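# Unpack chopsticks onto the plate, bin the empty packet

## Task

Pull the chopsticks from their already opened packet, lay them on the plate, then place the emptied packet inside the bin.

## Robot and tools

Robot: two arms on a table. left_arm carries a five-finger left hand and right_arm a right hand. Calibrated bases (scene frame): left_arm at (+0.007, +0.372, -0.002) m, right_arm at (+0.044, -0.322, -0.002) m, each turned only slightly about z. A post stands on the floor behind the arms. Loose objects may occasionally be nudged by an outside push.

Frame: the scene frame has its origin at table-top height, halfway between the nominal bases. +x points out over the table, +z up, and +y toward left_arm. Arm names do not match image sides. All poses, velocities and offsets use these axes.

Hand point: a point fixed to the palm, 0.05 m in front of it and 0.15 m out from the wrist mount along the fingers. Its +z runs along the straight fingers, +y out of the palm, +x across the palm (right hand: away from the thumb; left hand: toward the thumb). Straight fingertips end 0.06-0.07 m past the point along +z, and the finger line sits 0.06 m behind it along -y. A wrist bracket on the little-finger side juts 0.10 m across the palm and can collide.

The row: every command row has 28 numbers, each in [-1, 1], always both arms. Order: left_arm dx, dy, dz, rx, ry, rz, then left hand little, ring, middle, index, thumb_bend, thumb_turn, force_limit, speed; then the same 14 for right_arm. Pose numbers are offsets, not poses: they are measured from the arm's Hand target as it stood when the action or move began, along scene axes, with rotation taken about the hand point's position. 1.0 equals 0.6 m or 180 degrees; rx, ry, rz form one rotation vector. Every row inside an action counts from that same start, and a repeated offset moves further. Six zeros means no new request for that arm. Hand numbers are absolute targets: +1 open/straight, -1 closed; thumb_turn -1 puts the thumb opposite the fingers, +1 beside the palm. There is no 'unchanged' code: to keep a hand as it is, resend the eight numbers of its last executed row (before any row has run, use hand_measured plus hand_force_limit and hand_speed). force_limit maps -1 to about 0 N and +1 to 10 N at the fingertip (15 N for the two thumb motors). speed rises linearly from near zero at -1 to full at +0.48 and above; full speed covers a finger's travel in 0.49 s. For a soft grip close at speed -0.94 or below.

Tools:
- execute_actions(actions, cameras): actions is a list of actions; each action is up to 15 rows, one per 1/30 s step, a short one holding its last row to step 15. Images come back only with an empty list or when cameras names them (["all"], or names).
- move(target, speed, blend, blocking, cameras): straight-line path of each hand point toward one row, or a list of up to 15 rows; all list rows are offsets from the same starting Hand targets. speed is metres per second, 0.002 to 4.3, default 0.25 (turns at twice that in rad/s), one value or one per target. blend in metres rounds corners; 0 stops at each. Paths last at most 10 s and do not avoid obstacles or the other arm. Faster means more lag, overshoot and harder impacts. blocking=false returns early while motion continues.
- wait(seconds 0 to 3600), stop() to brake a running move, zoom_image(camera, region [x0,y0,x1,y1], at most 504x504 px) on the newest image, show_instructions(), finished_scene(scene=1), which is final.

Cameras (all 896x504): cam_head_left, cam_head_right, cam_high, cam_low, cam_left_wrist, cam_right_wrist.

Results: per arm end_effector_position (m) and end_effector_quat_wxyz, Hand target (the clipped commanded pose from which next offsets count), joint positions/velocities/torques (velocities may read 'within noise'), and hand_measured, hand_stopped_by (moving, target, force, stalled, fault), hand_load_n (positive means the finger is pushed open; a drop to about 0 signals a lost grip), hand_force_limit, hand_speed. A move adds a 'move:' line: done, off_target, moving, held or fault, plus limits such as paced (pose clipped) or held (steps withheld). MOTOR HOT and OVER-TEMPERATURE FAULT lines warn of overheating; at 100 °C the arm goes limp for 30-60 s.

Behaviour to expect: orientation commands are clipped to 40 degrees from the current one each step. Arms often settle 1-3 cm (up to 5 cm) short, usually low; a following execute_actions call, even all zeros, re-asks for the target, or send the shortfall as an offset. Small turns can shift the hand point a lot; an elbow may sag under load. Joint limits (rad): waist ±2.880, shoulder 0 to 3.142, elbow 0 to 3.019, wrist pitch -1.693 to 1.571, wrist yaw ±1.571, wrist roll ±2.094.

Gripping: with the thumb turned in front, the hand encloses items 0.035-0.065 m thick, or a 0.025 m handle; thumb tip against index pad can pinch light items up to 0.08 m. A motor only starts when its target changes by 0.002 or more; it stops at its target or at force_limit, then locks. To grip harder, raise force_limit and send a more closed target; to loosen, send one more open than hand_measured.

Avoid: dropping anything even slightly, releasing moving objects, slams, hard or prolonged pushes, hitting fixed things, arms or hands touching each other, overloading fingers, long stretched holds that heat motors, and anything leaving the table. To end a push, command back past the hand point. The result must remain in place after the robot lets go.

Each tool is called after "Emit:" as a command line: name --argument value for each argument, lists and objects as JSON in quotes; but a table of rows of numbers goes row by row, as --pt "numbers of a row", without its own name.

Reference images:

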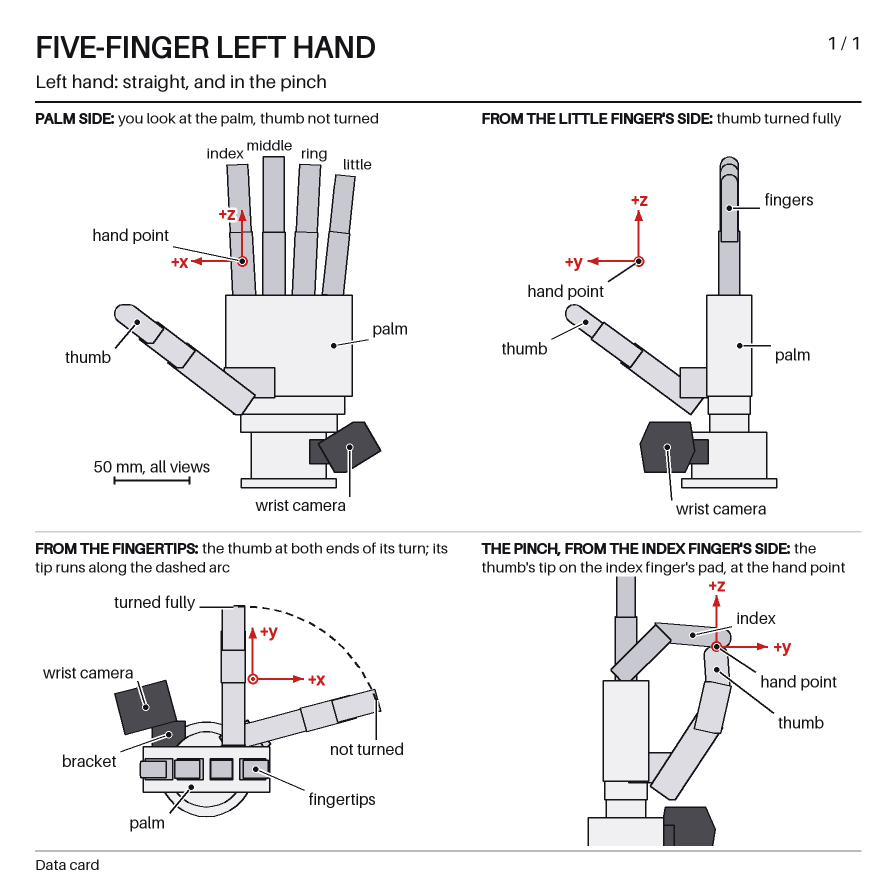

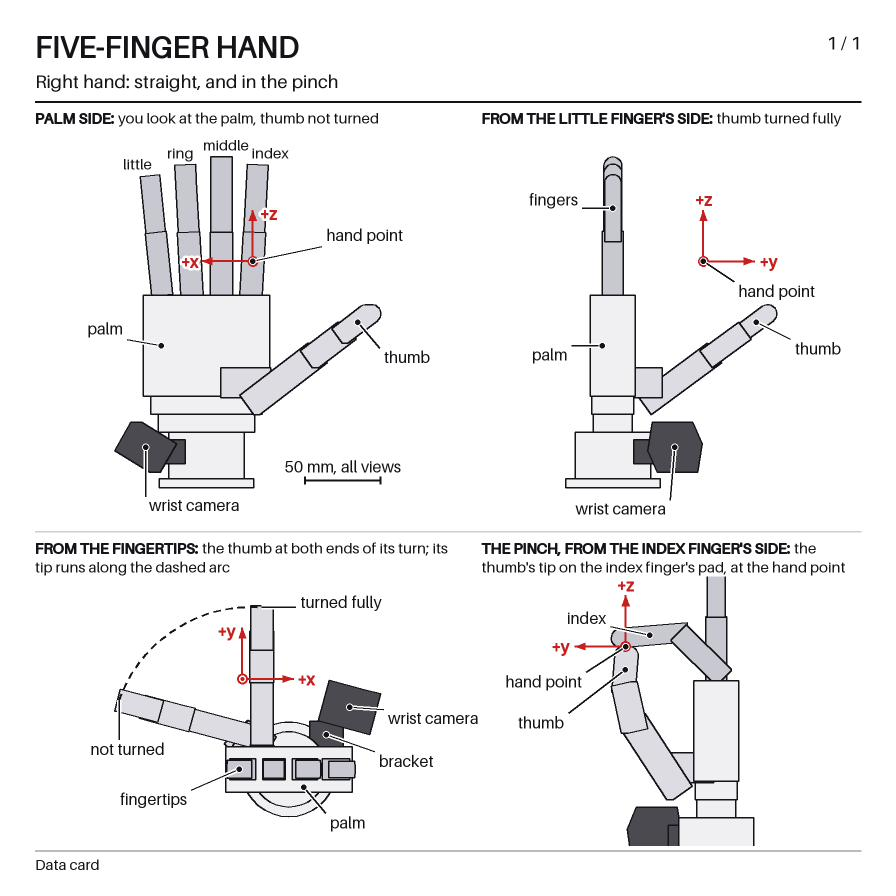

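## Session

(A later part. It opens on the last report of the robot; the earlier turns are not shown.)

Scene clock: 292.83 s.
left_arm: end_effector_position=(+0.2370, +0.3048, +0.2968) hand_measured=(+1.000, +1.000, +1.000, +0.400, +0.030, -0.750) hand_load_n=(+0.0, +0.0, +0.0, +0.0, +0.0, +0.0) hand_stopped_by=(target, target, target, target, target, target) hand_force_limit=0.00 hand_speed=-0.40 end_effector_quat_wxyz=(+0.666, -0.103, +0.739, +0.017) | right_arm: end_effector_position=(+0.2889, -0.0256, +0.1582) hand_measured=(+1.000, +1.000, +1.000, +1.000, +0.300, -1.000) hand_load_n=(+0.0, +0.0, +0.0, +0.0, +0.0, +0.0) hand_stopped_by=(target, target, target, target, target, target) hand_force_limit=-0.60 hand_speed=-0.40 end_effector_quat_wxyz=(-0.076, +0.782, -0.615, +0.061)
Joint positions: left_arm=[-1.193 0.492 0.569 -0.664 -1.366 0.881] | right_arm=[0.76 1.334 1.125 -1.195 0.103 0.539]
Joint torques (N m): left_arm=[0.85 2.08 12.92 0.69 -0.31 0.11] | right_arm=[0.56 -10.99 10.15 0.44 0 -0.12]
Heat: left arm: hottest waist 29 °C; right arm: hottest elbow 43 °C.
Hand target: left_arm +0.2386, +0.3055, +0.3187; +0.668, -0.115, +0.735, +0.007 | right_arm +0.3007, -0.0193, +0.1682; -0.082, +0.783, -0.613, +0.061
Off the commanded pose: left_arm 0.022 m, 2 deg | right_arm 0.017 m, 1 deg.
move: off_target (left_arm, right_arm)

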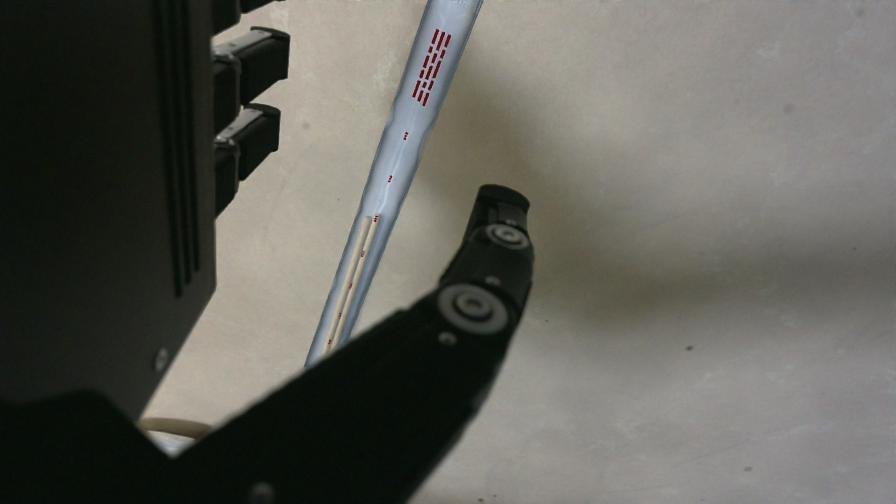

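Emit:
move --target '[0, 0, 0, 0, 0, 0, 1, 1, 1, 0.4, 0.03, -0.75, 0.0, -0.4, -0.19, 0.21, -0.05, 0, 0, 0, 1, 1, 1, 1, 0.3, -1, -0.6, -0.4]' --speed 0.15 --cameras '["cam_right_wrist","cam_high","cam_head_left"]'

Scene clock: 299.17 s.
left_arm: end_effector_position=(+0.2370, +0.3049, +0.2968) hand_measured=(+1.000, +1.000, +1.000, +0.400, +0.030, -0.750) hand_load_n=(+0.0, +0.5, +0.0, +0.0, +0.0, +0.5) hand_stopped_by=(target, target, target, target, target, target) hand_force_limit=0.00 hand_speed=-0.40 end_effector_quat_wxyz=(+0.666, -0.103, +0.739, +0.018) | right_arm: end_effector_position=(+0.1806, +0.0868, +0.1312) hand_measured=(+1.000, +1.000, +1.000, +1.000, +0.300, -1.000) hand_load_n=(+0.0, +0.0, +0.0, +0.0, +0.0, +0.0) hand_stopped_by=(target, target, target, target, target, target) hand_force_limit=-0.60 hand_speed=-0.40 end_effector_quat_wxyz=(-0.067, +0.788, -0.609, +0.065)
Joint positions: left_arm=[-1.192 0.492 0.569 -0.664 -1.366 0.883] | right_arm=[1.144 1.462 1.184 -1.195 0.158 0.907]
Joint torques (N m): left_arm=[0.79 2.14 12.94 0.7 -0.31 0.12] | right_arm=[1.55 -12.92 10.11 1.06 0.27 0.18]
Heat: left arm: hottest elbow 30 °C; right arm: hottest elbow 44 °C.
Hand target: left_arm +0.2386, +0.3055, +0.3187; +0.668, -0.115, +0.735, +0.007 | right_arm +0.1866, +0.1067, +0.1382; -0.082, +0.783, -0.613, +0.061
Off the commanded pose: left_arm 0.022 m, 2 deg | right_arm 0.022 m, 2 deg.
move: off_target (right_arm)
Images, in order (width x height): cam_head_left 896x504, cam_high 896x504, cam_right_wrist 896x504.

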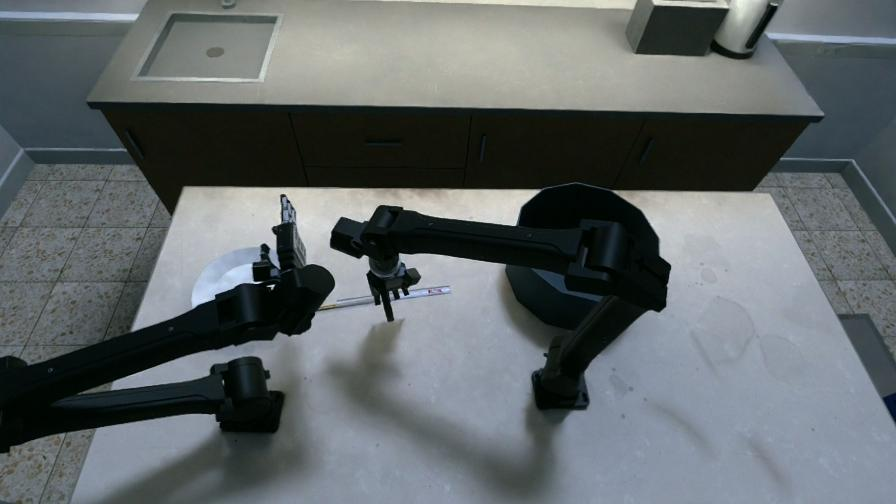

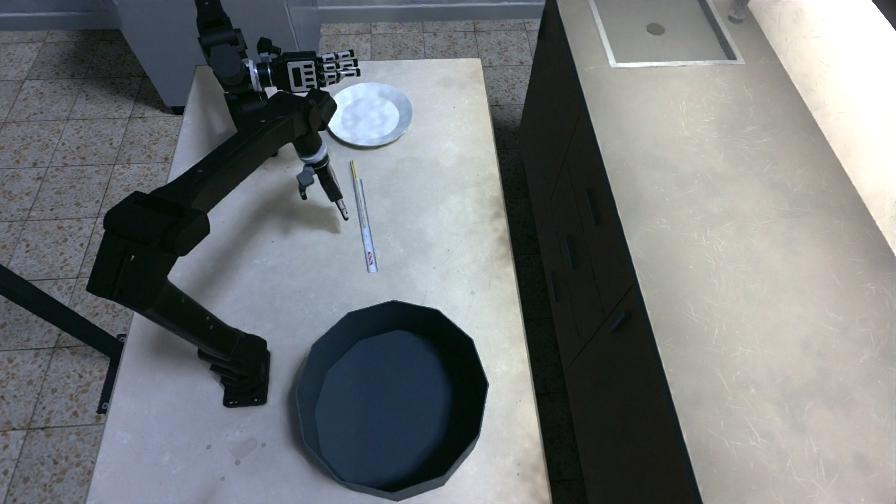

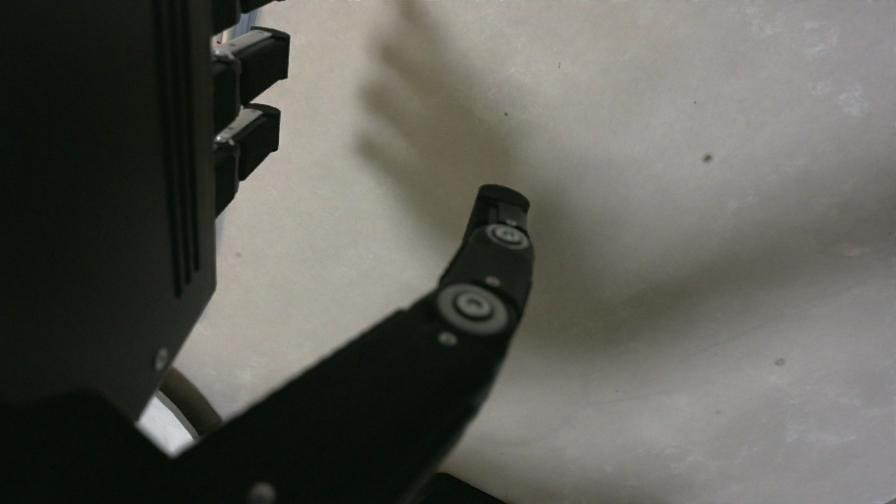

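Emit:
move --target '[0.16667, 0.15, 0, 0, 0, 0, 1, 1, 1, 0.4, 0.03, -0.75, 0.0, -0.4, 0, 0.02, -0.12, 0, 0, 0, 1, 1, 1, 1, 0.3, -1, -0.6, -0.4]' --speed 0.12 --cameras '["cam_right_wrist","cam_high"]'

Emit:
zoom_image --camera "cam_high" --region '[280, 120, 420, 290]'

Scene clock: 302.10 s.
left_arm: end_effector_position=(+0.3355, +0.3941, +0.3249) hand_measured=(+1.000, +1.000, +1.000, +0.400, +0.030, -0.750) hand_load_n=(+0.0, +0.0, +0.0, +0.0, +0.0, +0.0) hand_stopped_by=(target, target, target, target, target, target) hand_force_limit=0.00 hand_speed=-0.40 end_effector_quat_wxyz=(+0.668, -0.117, +0.735, +0.002) | right_arm: end_effector_position=(+0.1923, +0.1185, +0.0809) hand_measured=(+1.000, +1.000, +1.000, +1.000, +0.300, -1.000) hand_load_n=(+0.0, +0.0, +0.0, +0.0, +0.0, +0.0) hand_stopped_by=(target, target, target, target, target, target) hand_force_limit=-0.60 hand_speed=-0.40 end_effector_quat_wxyz=(-0.091, +0.783, -0.612, +0.059)
Joint positions: left_arm=[-0.344 0.448 0.555 -0.232 -0.543 1.351] | right_arm=[1.148 1.558 1.148 -1.015 0.161 0.917]
Joint torques (N m): left_arm=[0.85 3.02 8.95 2.92 0.1 0.12] | right_arm=[1.26 -14.1 5.86 1.32 0.27 0.19]
Heat: left arm: hottest elbow 31 °C; right arm: hottest elbow 43 °C.
Hand target: left_arm +0.3386, +0.3954, +0.3189; +0.668, -0.115, +0.735, +0.007 | right_arm +0.1866, +0.1185, +0.0660; -0.081, +0.783, -0.613, +0.062
Off the commanded pose: left_arm 0.007 m, 1 deg | right_arm 0.016 m, 1 deg.
move: off_target (right_arm)
Images, in order (width x height): cam_high 896x504, cam_right_wrist 896x504.

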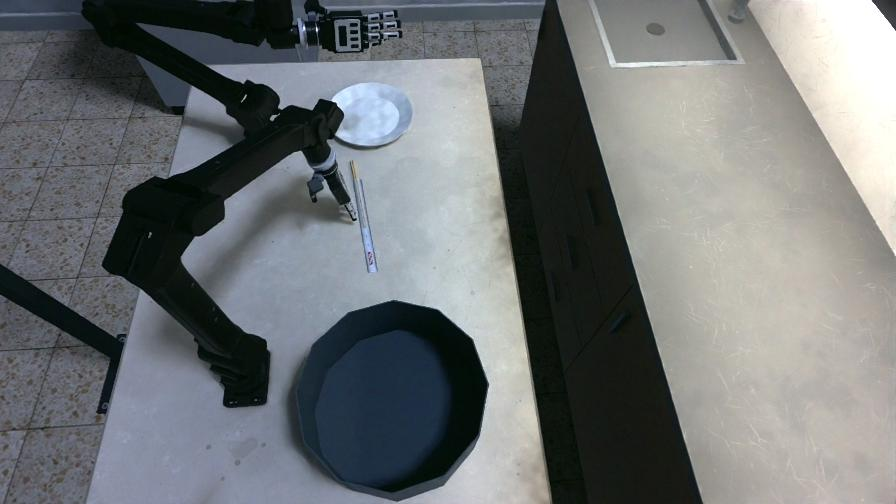

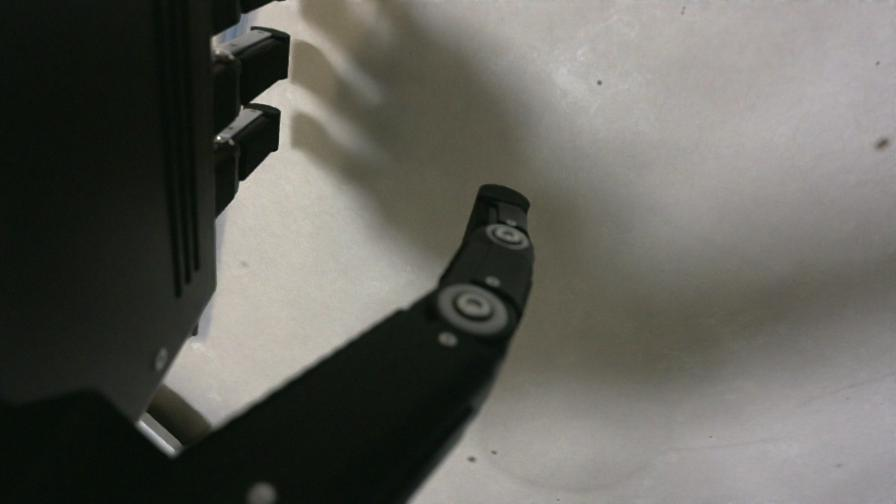

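Scaled by 2.965 from the camera's image (finer frame: 1280x720).

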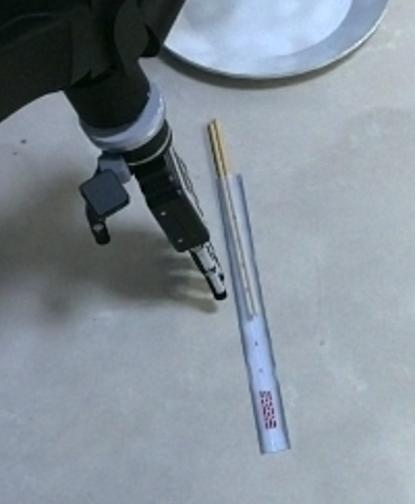

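Emit:
move --target '[0, 0, 0, 0, 0, 0, 1, 1, 1, 0.4, 0.03, -0.75, 0.0, -0.4, -0.01, 0, -0.035, 0, 0, 0, 1, 1, 1, 1, 0.3, -1, -0.6, -0.4]' --speed 0.06 --cameras '["cam_high"]'

Emit:
zoom_image --camera "cam_high" --region '[280, 120, 420, 290]'

Scene clock: 303.23 s.
left_arm: end_effector_position=(+0.3355, +0.3942, +0.3249) hand_measured=(+1.000, +1.000, +1.000, +0.400, +0.030, -0.750) hand_load_n=(+0.0, +0.0, +0.0, +0.0, +0.0, +0.0) hand_stopped_by=(target, target, target, target, target, target) hand_force_limit=0.00 hand_speed=-0.40 end_effector_quat_wxyz=(+0.668, -0.117, +0.735, +0.002) | right_arm: end_effector_position=(+0.1876, +0.1218, +0.0679) hand_measured=(+1.000, +1.000, +1.000, +1.000, +0.300, -1.000) hand_load_n=(+0.0, +0.0, +0.0, +0.0, +0.0, +0.0) hand_stopped_by=(target, target, target, target, target, target) hand_force_limit=-0.60 hand_speed=-0.40 end_effector_quat_wxyz=(-0.098, +0.783, -0.612, +0.058)
Joint positions: left_arm=[-0.344 0.448 0.555 -0.232 -0.543 1.351] | right_arm=[1.162 1.566 1.121 -0.967 0.165 0.929]
Joint torques (N m): left_arm=[0.85 3.08 8.96 2.96 0.11 0.12] | right_arm=[1.32 -13.04 5.07 1.37 0.11 0.15]
Heat: left arm: hottest elbow 31 °C; right arm: hottest elbow 43 °C.
Hand target: left_arm +0.3386, +0.3956, +0.3188; +0.668, -0.115, +0.735, +0.007 | right_arm +0.1806, +0.1186, +0.0451; -0.081, +0.783, -0.613, +0.061
Off the commanded pose: left_arm 0.007 m, 1 deg | right_arm 0.024 m, 2 deg.
move: off_target (right_arm)

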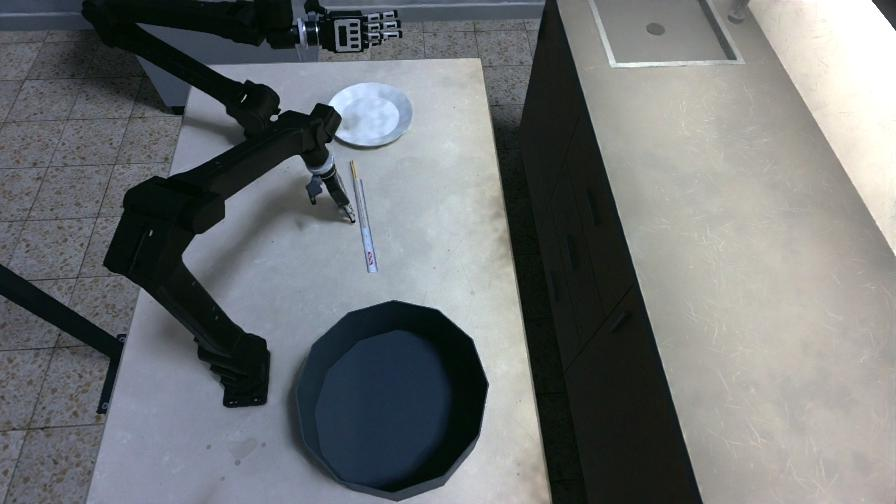

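Scaled by 2.965 from the camera's image (finer frame: 1280x720).

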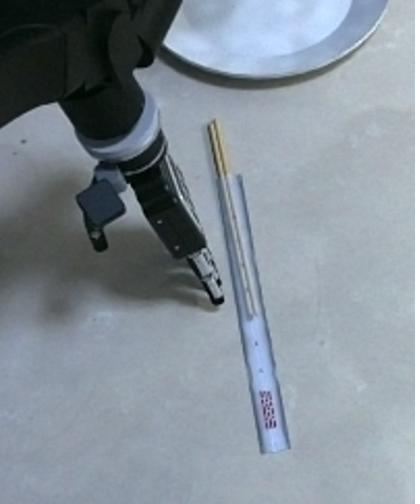

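Emit:
move --target '[0, 0, 0, 0, 0, 0, 1, 1, 1, 0.4, 0.03, -0.75, 0.0, -0.4, -0.005, 0, -0.025, 0, 0, 0, 1, 1, 1, 1, 0.3, -1, -0.6, -0.4]' --speed 0.06 --cameras '["cam_high"]'

Emit:
zoom_image --camera "cam_high" --region '[280, 120, 420, 290]'

Scene clock: 304.23 s.
left_arm: end_effector_position=(+0.3355, +0.3942, +0.3249) hand_measured=(+1.000, +1.000, +1.000, +0.400, +0.030, -0.750) hand_load_n=(+0.0, +0.0, -0.5, +0.0, +0.0, +0.0) hand_stopped_by=(target, target, target, target, target, target) hand_force_limit=0.00 hand_speed=-0.40 end_effector_quat_wxyz=(+0.668, -0.117, +0.735, +0.002) | right_arm: end_effector_position=(+0.1867, +0.1214, +0.0661) hand_measured=(+1.000, +1.000, +1.000, +1.000, +0.300, -1.000) hand_load_n=(+0.0, +0.0, -1.0, +0.0, +0.0, +0.0) hand_stopped_by=(target, target, target, target, target, target) hand_force_limit=-0.60 hand_speed=-0.40 end_effector_quat_wxyz=(-0.104, +0.782, -0.612, +0.059)
Joint positions: left_arm=[-0.344 0.448 0.555 -0.232 -0.543 1.351] | right_arm=[1.166 1.56 1.108 -0.95 0.172 0.934]
Joint torques (N m): left_arm=[0.79 3.08 8.96 2.95 0.11 0.12] | right_arm=[1.08 -11.46 4.3 2 -0.03 0.15]
Heat: left arm: hottest elbow 31 °C; right arm: hottest elbow 43 °C.
Hand target: left_arm +0.3386, +0.3956, +0.3188; +0.668, -0.115, +0.735, +0.007 | right_arm +0.1776, +0.1186, +0.0301; -0.081, +0.783, -0.613, +0.062
Off the commanded pose: left_arm 0.007 m, 1 deg | right_arm 0.037 m, 3 deg.
move: off_target (right_arm)

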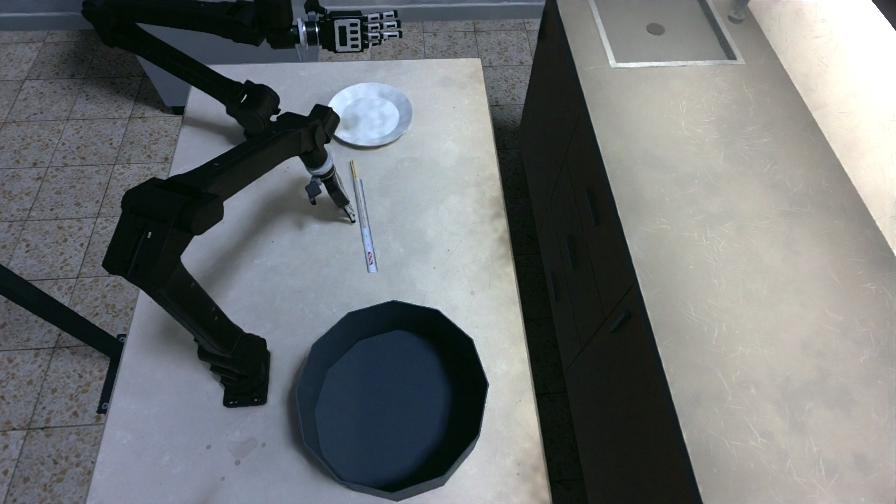

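Scaled by 2.965 from the camera's image (finer frame: 1280x720).

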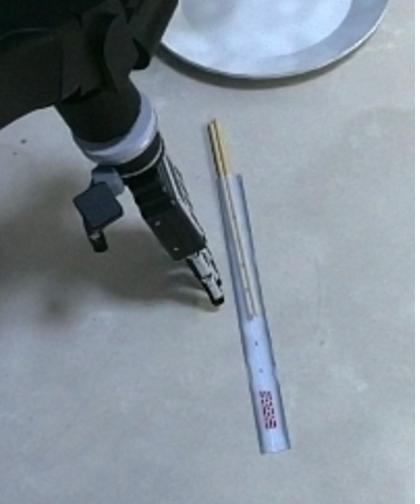

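Emit:
move --pt "0 0 0 0 0 0 1 1 1 0.4 0.03 -0.75 0.0 -0.4 0.012 0 0.03 0 0 0 1 1 1 1 0.3 -1 -0.6 -0.4" --pt "0 0 0 0 0 0 1 1 1 0.4 0.03 -0.75 0.0 -0.4 0.11 0 0.03 0 0 0 1 1 1 1 0.3 -1 -0.6 -0.4" --speed 0.06 --cameras '["cam_high"]'

Emit:
zoom_image --camera "cam_high" --region '[280, 120, 420, 290]'

Scene clock: 309.47 s.
left_arm: end_effector_position=(+0.3355, +0.3942, +0.3249) hand_measured=(+1.000, +1.000, +1.000, +0.400, +0.030, -0.750) hand_load_n=(+0.0, +0.0, +0.0, +0.0, +0.0, +0.0) hand_stopped_by=(target, target, target, target, target, target) hand_force_limit=0.00 hand_speed=-0.40 end_effector_quat_wxyz=(+0.668, -0.117, +0.735, +0.002) | right_arm: end_effector_position=(+0.2292, +0.1193, +0.0686) hand_measured=(+1.000, +1.000, +1.000, +1.000, +0.300, -1.000) hand_load_n=(+0.0, +0.0, -2.0, +0.0, +0.0, +0.0) hand_stopped_by=(target, target, target, target, target, target) hand_force_limit=-0.60 hand_speed=-0.40 end_effector_quat_wxyz=(-0.099, +0.784, -0.610, +0.052)
Joint positions: left_arm=[-0.344 0.448 0.555 -0.232 -0.543 1.351] | right_arm=[1.07 1.598 1.158 -0.954 0.138 0.835]
Joint torques (N m): left_arm=[0.85 3.08 8.96 2.93 0.11 0.13] | right_arm=[-1.49 -11.52 8.06 0.81 0.55 -0.17]
Heat: left arm: hottest elbow 31 °C; right arm: hottest elbow 42 °C.
Hand target: left_arm +0.3386, +0.3956, +0.3188; +0.668, -0.115, +0.735, +0.007 | right_arm +0.2435, +0.1186, +0.0482; -0.081, +0.783, -0.613, +0.061
Off the commanded pose: left_arm 0.007 m, 1 deg | right_arm 0.025 m, 2 deg.
move: off_target (right_arm)

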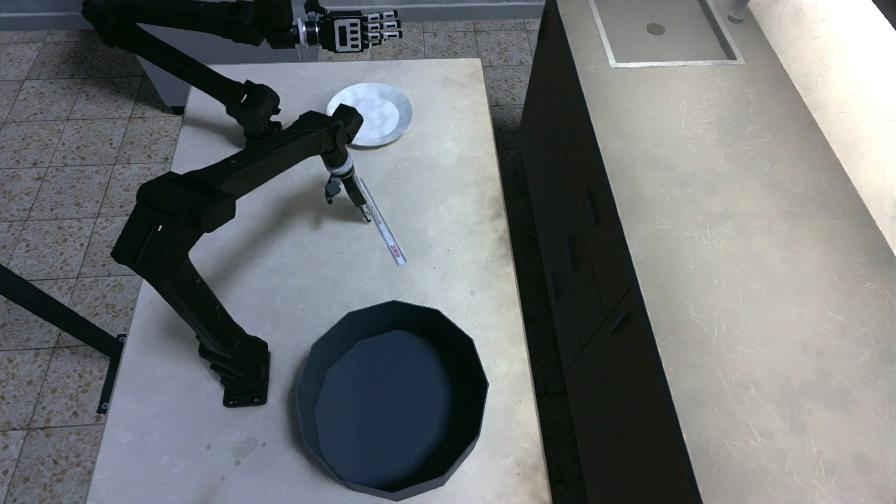

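Scaled by 2.965 from the camera's image (finer frame: 1280x720).

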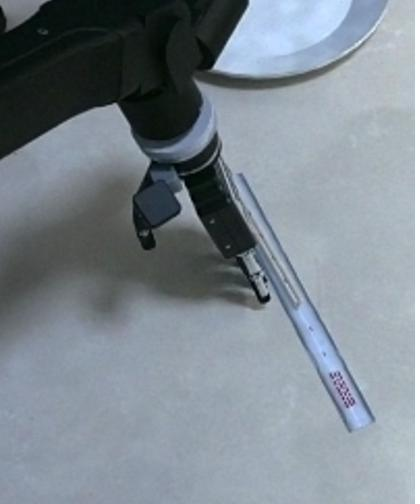

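Emit:
move --target '[0, 0, 0, 0, 0, 0, 1, 1, 1, 0.4, 0.03, -0.75, 0.0, -0.4, 0.116, -0.065, 0.003, 0, 0, 0.15, 1, 1, 1, 1, 0.3, -1, -0.6, -0.4]' --speed 0.06 --cameras '["cam_high"]'

Emit:
zoom_image --camera "cam_high" --region '[300, 120, 470, 290]'

Scene clock: 314.90 s.
left_arm: end_effector_position=(+0.3355, +0.3942, +0.3249) hand_measured=(+1.000, +1.000, +1.000, +0.400, +0.030, -0.750) hand_load_n=(+0.0, +0.0, +0.0, +0.0, +0.0, +0.5) hand_stopped_by=(target, target, target, target, target, target) hand_force_limit=0.00 hand_speed=-0.40 end_effector_quat_wxyz=(+0.668, -0.117, +0.735, +0.002) | right_arm: end_effector_position=(+0.2883, +0.0804, +0.0695) hand_measured=(+1.000, +1.000, +1.000, +1.000, +0.300, -1.000) hand_load_n=(+0.0, +0.0, -1.5, +0.0, -0.5, +0.0) hand_stopped_by=(target, target, target, target, target, target) hand_force_limit=-0.60 hand_speed=-0.40 end_effector_quat_wxyz=(-0.103, +0.908, -0.404, +0.031)
Joint positions: left_arm=[-0.344 0.448 0.555 -0.232 -0.543 1.351] | right_arm=[0.918 1.639 1.211 -0.928 0.018 0.208]
Joint torques (N m): left_arm=[0.67 3.02 8.95 2.97 0.11 0.13] | right_arm=[-2.37 -12.28 8.4 1.7 0.83 -0.12]
Heat: left arm: hottest elbow 31 °C; right arm: hottest elbow 42 °C.
Hand target: left_arm +0.3386, +0.3956, +0.3188; +0.668, -0.115, +0.735, +0.007 | right_arm +0.3131, +0.0796, +0.0499; -0.094, +0.905, -0.413, +0.041
Off the commanded pose: left_arm 0.007 m, 1 deg | right_arm 0.032 m, 2 deg.
move: off_target (right_arm)

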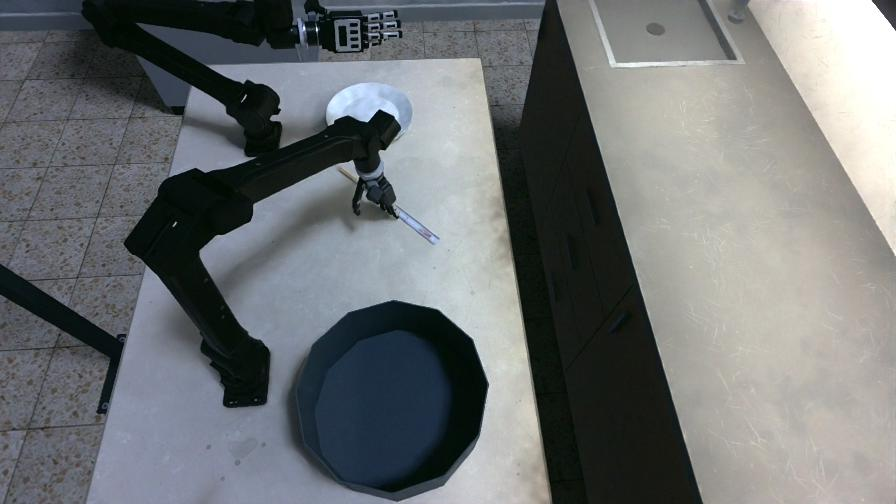

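Scaled by 2.965 from the camera's image (finer frame: 1280x720).

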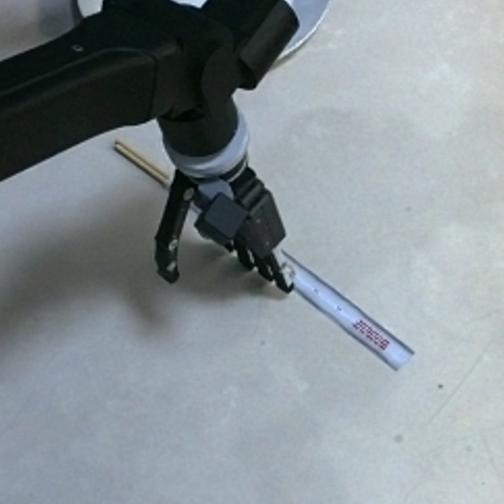

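Emit:
move --pt "0 0 0 0 0 0 1 1 1 0.4 0.03 -0.75 0.0 -0.4 0.05 0.046 0.002 0 0 0.0972 1 1 1 1 0.3 -1 -0.6 -0.4" --pt "0 0 0 0 0 0 1 1 1 0.4 0.03 -0.75 0.0 -0.4 0.1 0.104 0.002 0 0 0.1944 1 1 1 1 0.3 -1 -0.6 -0.4" --speed 0.06 --blend '[0.02, 0]' --cameras '["cam_high"]'

Emit:
zoom_image --camera "cam_high" --region '[300, 100, 470, 270]'

Scene clock: 322.23 s.
left_arm: end_effector_position=(+0.3355, +0.3942, +0.3249) hand_measured=(+1.000, +1.000, +1.000, +0.400, +0.030, -0.750) hand_load_n=(+0.0, +0.0, +0.0, +0.0, +0.5, +0.0) hand_stopped_by=(target, target, target, target, target, target) hand_force_limit=0.00 hand_speed=-0.40 end_effector_quat_wxyz=(+0.668, -0.117, +0.735, +0.002) | right_arm: end_effector_position=(+0.3661, +0.1318, +0.0713) hand_measured=(+1.000, +1.000, +1.000, +1.000, +0.300, -1.000) hand_load_n=(+0.0, +0.0, -3.0, +0.0, +0.0, +0.0) hand_stopped_by=(target, target, target, target, target, target) hand_force_limit=-0.60 hand_speed=-0.40 end_effector_quat_wxyz=(-0.110, +0.985, -0.130, +0.017)
Joint positions: left_arm=[-0.344 0.448 0.555 -0.232 -0.543 1.351] | right_arm=[0.891 1.887 1.565 -1.04 -0.08 -0.385]
Joint torques (N m): left_arm=[0.79 3.08 8.95 2.95 0.11 0.12] | right_arm=[0.97 -16.91 9.43 1.1 -0.2 -0.15]
Heat: left arm: hottest elbow 31 °C; right arm: hottest elbow 42 °C.
Hand target: left_arm +0.3386, +0.3956, +0.3188; +0.668, -0.115, +0.735, +0.007 | right_arm +0.3732, +0.1421, +0.0510; -0.101, +0.987, -0.122, +0.011
Off the commanded pose: left_arm 0.007 m, 1 deg | right_arm 0.024 m, 2 deg.
move: off_target (right_arm)

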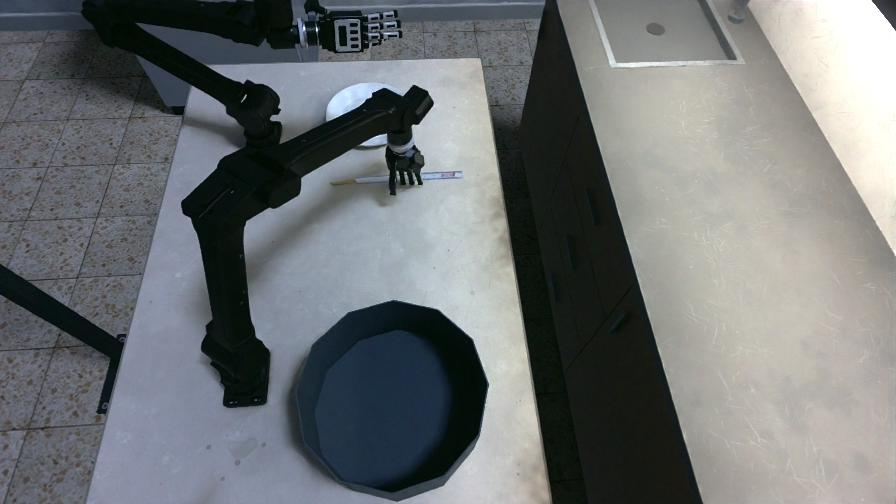

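Scaled by 2.965 from the camera's image (finer frame: 1280x720).

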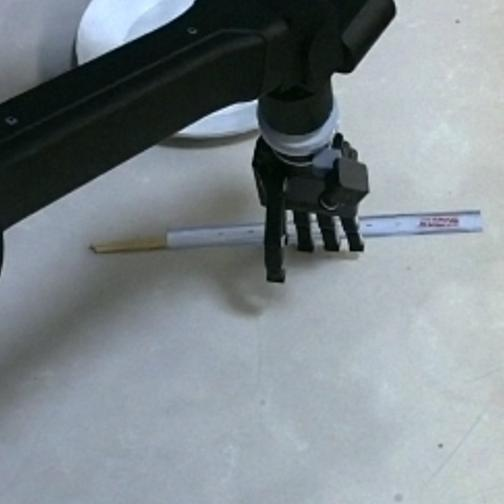

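Emit:
move --pt "0 0 0 0 0 0 1 1 1 0.4 0.03 -0.75 0.0 -0.4 0.023 0.055 0.01 0 0 0.0833 1 1 1 1 0.3 -1 -0.6 -0.4" --pt "0 0 0 0 0 0 1 1 1 0.4 0.03 -0.75 0.0 -0.4 0.035 0.117 0.01 0 0 0.1667 1 1 1 1 0.3 -1 -0.6 -0.4" --speed 0.06 --blend '[0.02, 0]' --cameras '["cam_high"]'

Emit:
zoom_image --camera "cam_high" --region '[300, 100, 470, 270]'

Scene clock: 328.50 s.
left_arm: end_effector_position=(+0.3355, +0.3942, +0.3249) hand_measured=(+1.000, +1.000, +1.000, +0.400, +0.030, -0.750) hand_load_n=(+0.0, +0.0, +0.0, +0.0, +0.0, +0.0) hand_stopped_by=(target, target, target, target, target, target) hand_force_limit=0.00 hand_speed=-0.40 end_effector_quat_wxyz=(+0.668, -0.117, +0.735, +0.002) | right_arm: end_effector_position=(+0.3981, +0.2005, +0.0740) hand_measured=(+1.000, +1.000, +1.000, +1.000, +0.300, -1.000) hand_load_n=(+0.0, +0.0, -0.5, +0.0, +0.0, +0.0) hand_stopped_by=(target, target, target, target, target, target) hand_force_limit=-0.60 hand_speed=-0.40 end_effector_quat_wxyz=(-0.110, +0.986, +0.123, -0.006)
Joint positions: left_arm=[-0.344 0.448 0.555 -0.232 -0.543 1.351] | right_arm=[0.942 2.113 1.935 -1.236 -0.155 -0.839]
Joint torques (N m): left_arm=[0.85 3.02 8.94 2.99 0.12 0.13] | right_arm=[1.96 -21.71 9.74 0.25 -0.2 -0.18]
Heat: left arm: hottest elbow 31 °C; right arm: hottest elbow 42 °C.
Hand target: left_arm +0.3386, +0.3956, +0.3188; +0.668, -0.115, +0.735, +0.007 | right_arm +0.3943, +0.2122, +0.0572; -0.101, +0.985, +0.137, -0.016
Off the commanded pose: left_arm 0.007 m, 1 deg | right_arm 0.021 m, 2 deg.
move: off_target (right_arm)

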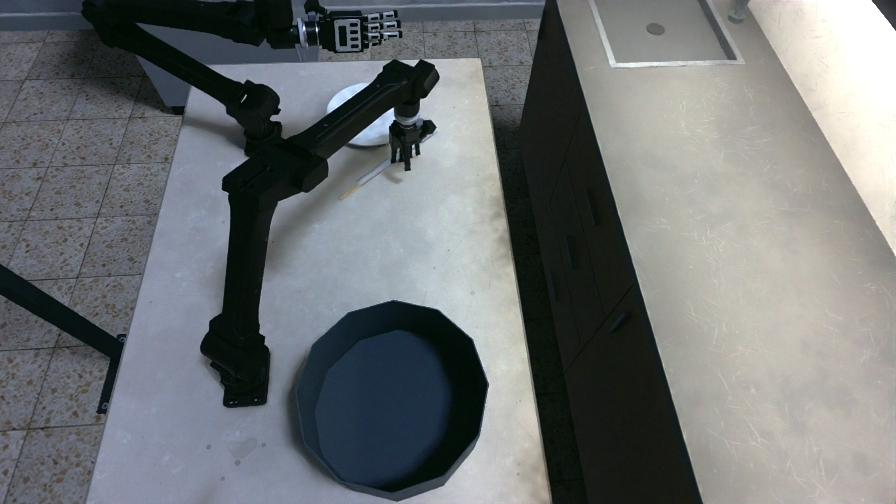

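Scaled by 2.965 from the camera's image (finer frame: 1280x720).

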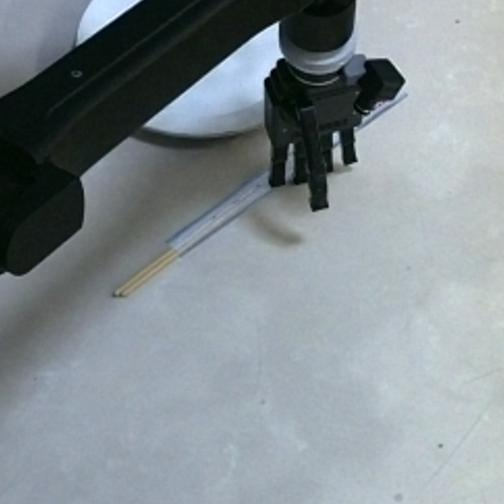

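Emit:
move --pt "0 0 0 0 0 0 1 1 1 0.4 0.03 -0.75 0.0 -0.4 0 0 0.12 0 0 0 1 1 1 1 0.3 -1 -0.6 -0.4" --pt "0 0 0 0 0 0 1 1 1 0.4 0.03 -0.75 0.0 -0.4 -0.097 -0.053 0.12 0 0 0.133 1 1 1 1 0.3 -1 -0.6 -0.4" --speed 0.12 --blend '[0.02, 0]' --cameras '["cam_high","cam_right_wrist"]'

Emit:
zoom_image --camera "cam_high" --region '[300, 100, 470, 270]'

Scene clock: 333.03 s.
left_arm: end_effector_position=(+0.3355, +0.3942, +0.3249) hand_measured=(+1.000, +1.000, +1.000, +0.400, +0.030, -0.750) hand_load_n=(+0.0, +0.0, +0.0, +0.0, +0.0, +0.0) hand_stopped_by=(target, target, target, target, target, target) hand_force_limit=0.00 hand_speed=-0.40 end_effector_quat_wxyz=(+0.668, -0.117, +0.735, +0.002) | right_arm: end_effector_position=(+0.3408, +0.1786, +0.1295) hand_measured=(+1.000, +1.000, +1.000, +1.000, +0.300, -1.000) hand_load_n=(+0.0, +0.0, +0.0, +0.0, +0.0, +0.0) hand_stopped_by=(target, target, target, target, target, target) hand_force_limit=-0.60 hand_speed=-0.40 end_effector_quat_wxyz=(-0.092, +0.940, +0.327, -0.039)
Joint positions: left_arm=[-0.344 0.448 0.555 -0.232 -0.543 1.351] | right_arm=[1.023 1.984 1.872 -1.396 -0.19 -1.186]
Joint torques (N m): left_arm=[0.79 3.14 8.95 2.95 0.12 0.12] | right_arm=[1.08 -24.76 6.11 1.05 -0.25 -0.14]
Heat: left arm: hottest elbow 31 °C; right arm: hottest elbow 42 °C.
Hand target: left_arm +0.3386, +0.3956, +0.3188; +0.668, -0.115, +0.735, +0.007 | right_arm +0.3360, +0.1805, +0.1292; -0.096, +0.935, +0.339, -0.036
Off the commanded pose: left_arm 0.007 m, 1 deg | right_arm 0.005 m, 2 deg.
move: done

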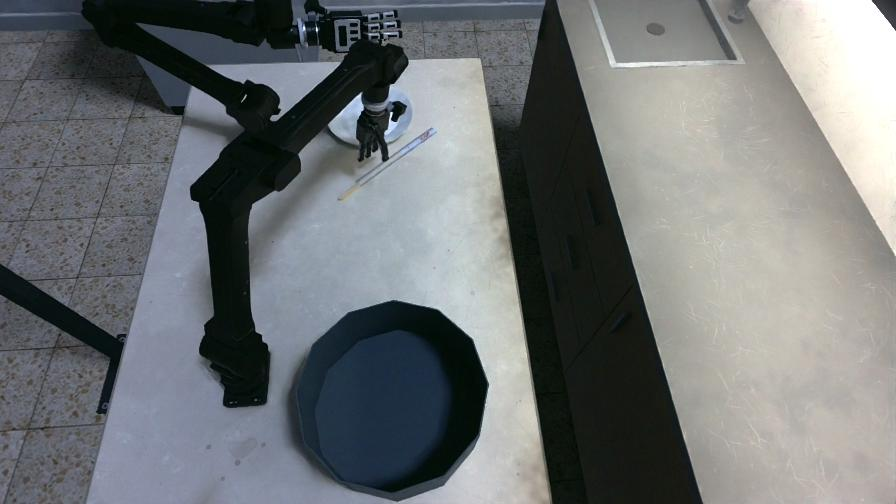

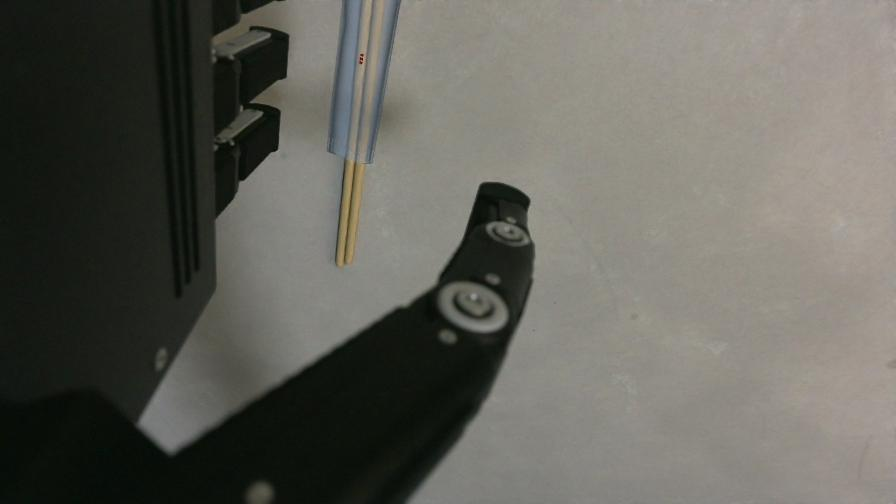

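Scaled by 2.965 from the camera's image (finer frame: 1280x720).

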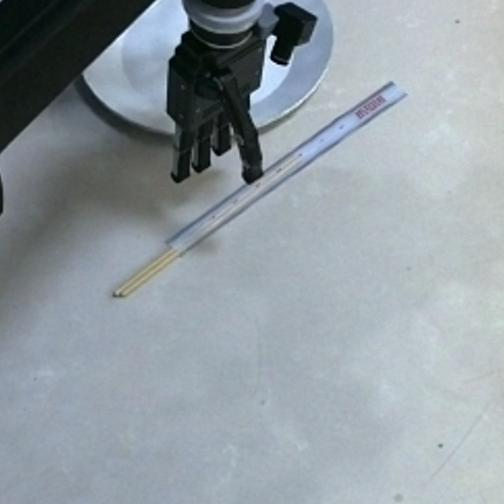

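Emit:
move --pt "0 0 0 0 0 0 1 1 1 0.4 0.03 -0.75 0.0 -0.4 0 0 -0.123 0 0 0 1 1 1 1 0.3 -1 -0.6 -0.4" --pt "0 0 0 0 0 0 1 1 1 0.4 0.03 -0.75 0.0 -0.4 0.05 -0.062 -0.123 0 0 0.005 1 1 1 1 0.3 -1 -0.6 -0.4" --speed 0.08 --cameras '["cam_high","cam_right_wrist"]'

Emit:
zoom_image --camera "cam_high" --region '[300, 100, 470, 270]'

Scene clock: 336.20 s.
left_arm: end_effector_position=(+0.3355, +0.3942, +0.3249) hand_measured=(+1.000, +1.000, +1.000, +0.400, +0.030, -0.750) hand_load_n=(+0.0, +0.0, +0.0, +0.0, +0.0, +0.0) hand_stopped_by=(target, target, target, target, target, target) hand_force_limit=0.00 hand_speed=-0.40 end_effector_quat_wxyz=(+0.668, -0.117, +0.735, +0.002) | right_arm: end_effector_position=(+0.3579, +0.1571, +0.0696) hand_measured=(+1.000, +1.000, +1.000, +1.000, +0.300, -1.000) hand_load_n=(+0.0, +0.0, +0.5, +0.0, +0.0, +0.0) hand_stopped_by=(target, target, target, target, target, target) hand_force_limit=-0.60 hand_speed=-0.40 end_effector_quat_wxyz=(-0.107, +0.931, +0.348, -0.032)
Joint positions: left_arm=[-0.344 0.448 0.555 -0.232 -0.543 1.351] | right_arm=[0.979 1.967 1.688 -1.213 -0.209 -1.274]
Joint torques (N m): left_arm=[0.91 3.08 8.95 2.95 0.11 0.12] | right_arm=[-1.44 -21.95 5.45 1.01 0.3 -0.18]
Heat: left arm: hottest elbow 31 °C; right arm: hottest elbow 41 °C.
Hand target: left_arm +0.3386, +0.3956, +0.3188; +0.668, -0.115, +0.735, +0.007 | right_arm +0.3660, +0.1433, +0.0554; -0.095, +0.933, +0.346, -0.037
Off the commanded pose: left_arm 0.007 m, 1 deg | right_arm 0.021 m, 2 deg.
move: off_target (right_arm)

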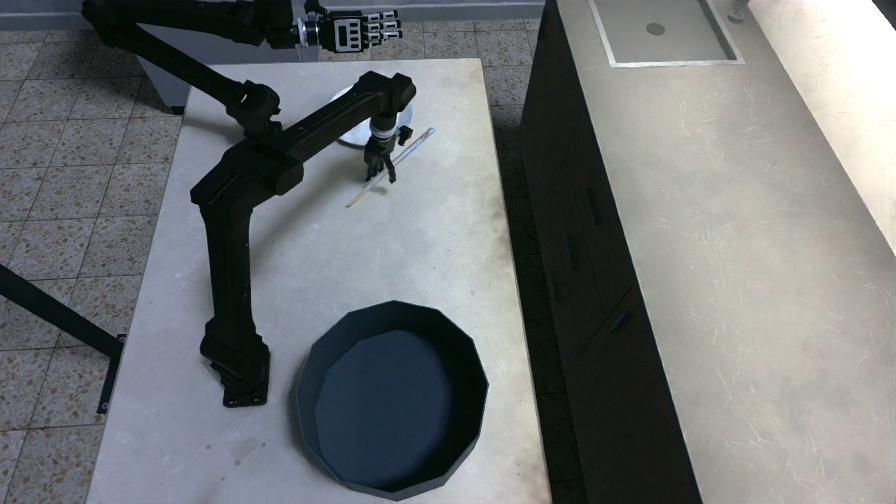

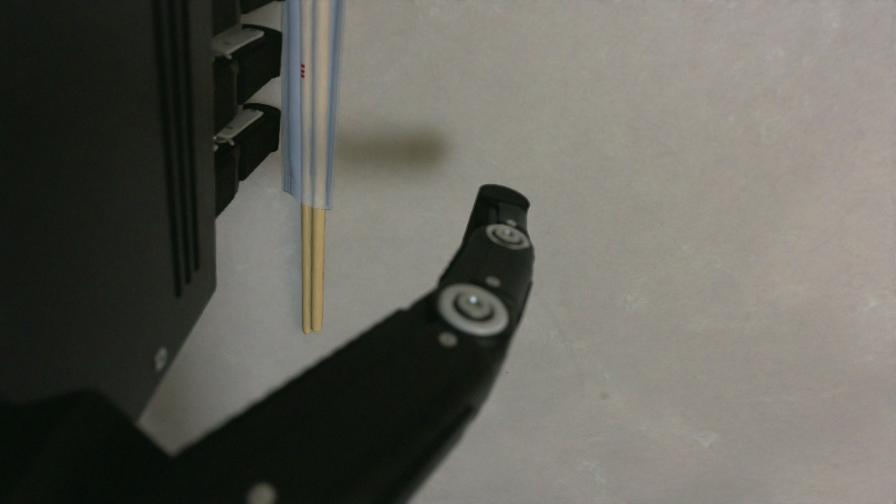

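Scaled by 2.965 from the camera's image (finer frame: 1280x720).

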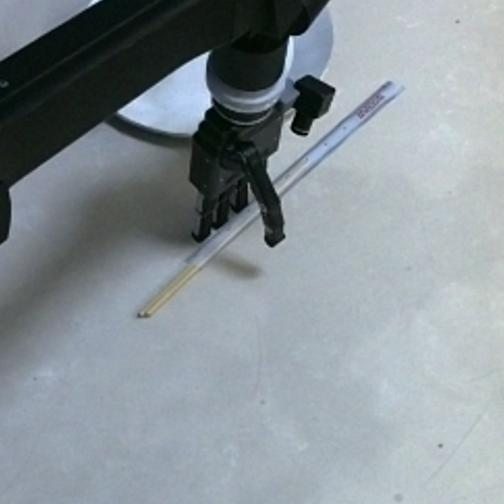

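Emit:
move --pt "0 0 0 0 0 0 1 1 1 0.4 0.03 -0.75 0.0 -0.4 0.12 -0.115 0 0 0 0 1 1 1 1 0.3 -1 -0.6 -0.4" --speed 0.08 --cameras '["cam_high","cam_right_wrist"]'

Emit:
zoom_image --camera "cam_high" --region '[320, 120, 490, 290]'

Scene clock: 338.43 s.
left_arm: end_effector_position=(+0.3355, +0.3942, +0.3249) hand_measured=(+1.000, +1.000, +1.000, +0.400, +0.030, -0.750) hand_load_n=(+0.0, +0.0, -0.5, +0.0, +0.0, +0.0) hand_stopped_by=(target, target, target, target, target, target) hand_force_limit=0.00 hand_speed=-0.40 end_effector_quat_wxyz=(+0.668, -0.117, +0.735, +0.002) | right_arm: end_effector_position=(+0.4334, +0.0939, +0.0685) hand_measured=(+1.000, +1.000, +1.000, +1.000, +0.300, -1.000) hand_load_n=(+0.0, +0.0, +0.5, +0.0, +0.0, +0.0) hand_stopped_by=(target, target, target, target, target, target) hand_force_limit=-0.60 hand_speed=-0.40 end_effector_quat_wxyz=(-0.111, +0.930, +0.350, -0.023)
Joint positions: left_arm=[-0.344 0.448 0.555 -0.232 -0.543 1.351] | right_arm=[0.816 1.948 1.658 -1.218 -0.219 -1.443]
Joint torques (N m): left_arm=[0.85 3.08 8.94 2.95 0.11 0.12] | right_arm=[-1.55 -22.12 5.41 0.31 0.46 -0.15]
Heat: left arm: hottest elbow 31 °C; right arm: hottest elbow 41 °C.
Hand target: left_arm +0.3386, +0.3956, +0.3188; +0.668, -0.115, +0.735, +0.007 | right_arm +0.4379, +0.0742, +0.0554; -0.095, +0.933, +0.346, -0.037
Off the commanded pose: left_arm 0.007 m, 1 deg | right_arm 0.024 m, 2 deg.
move: off_target (right_arm)

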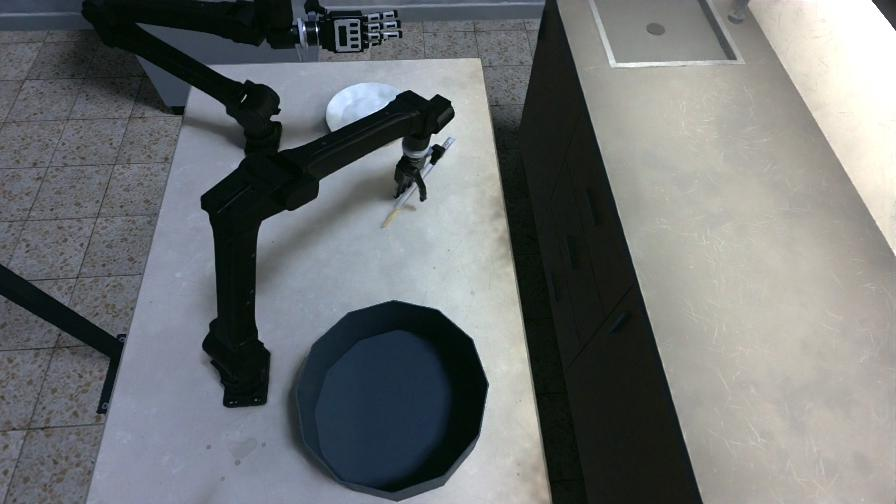

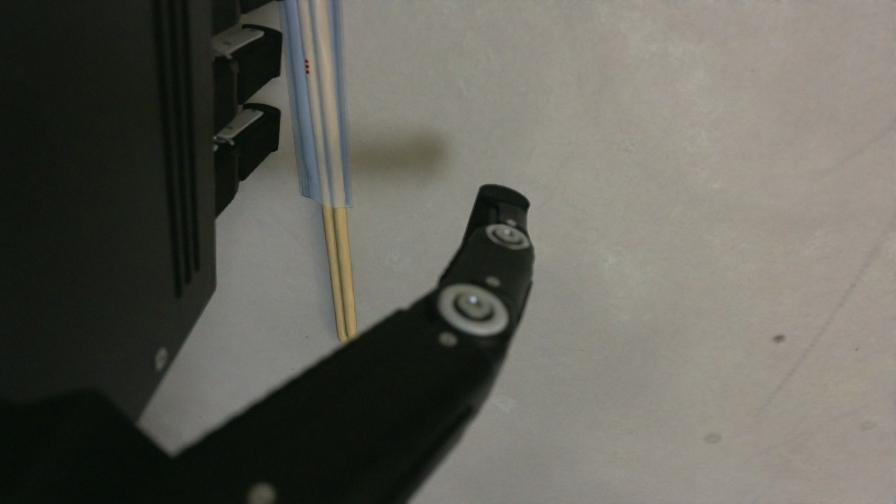

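Scaled by 2.965 from the camera's image (finer frame: 1280x720).

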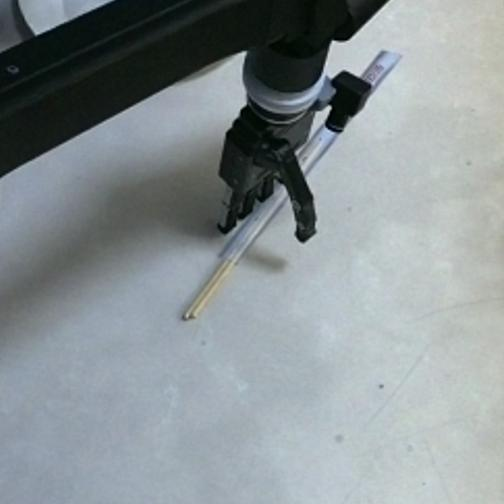

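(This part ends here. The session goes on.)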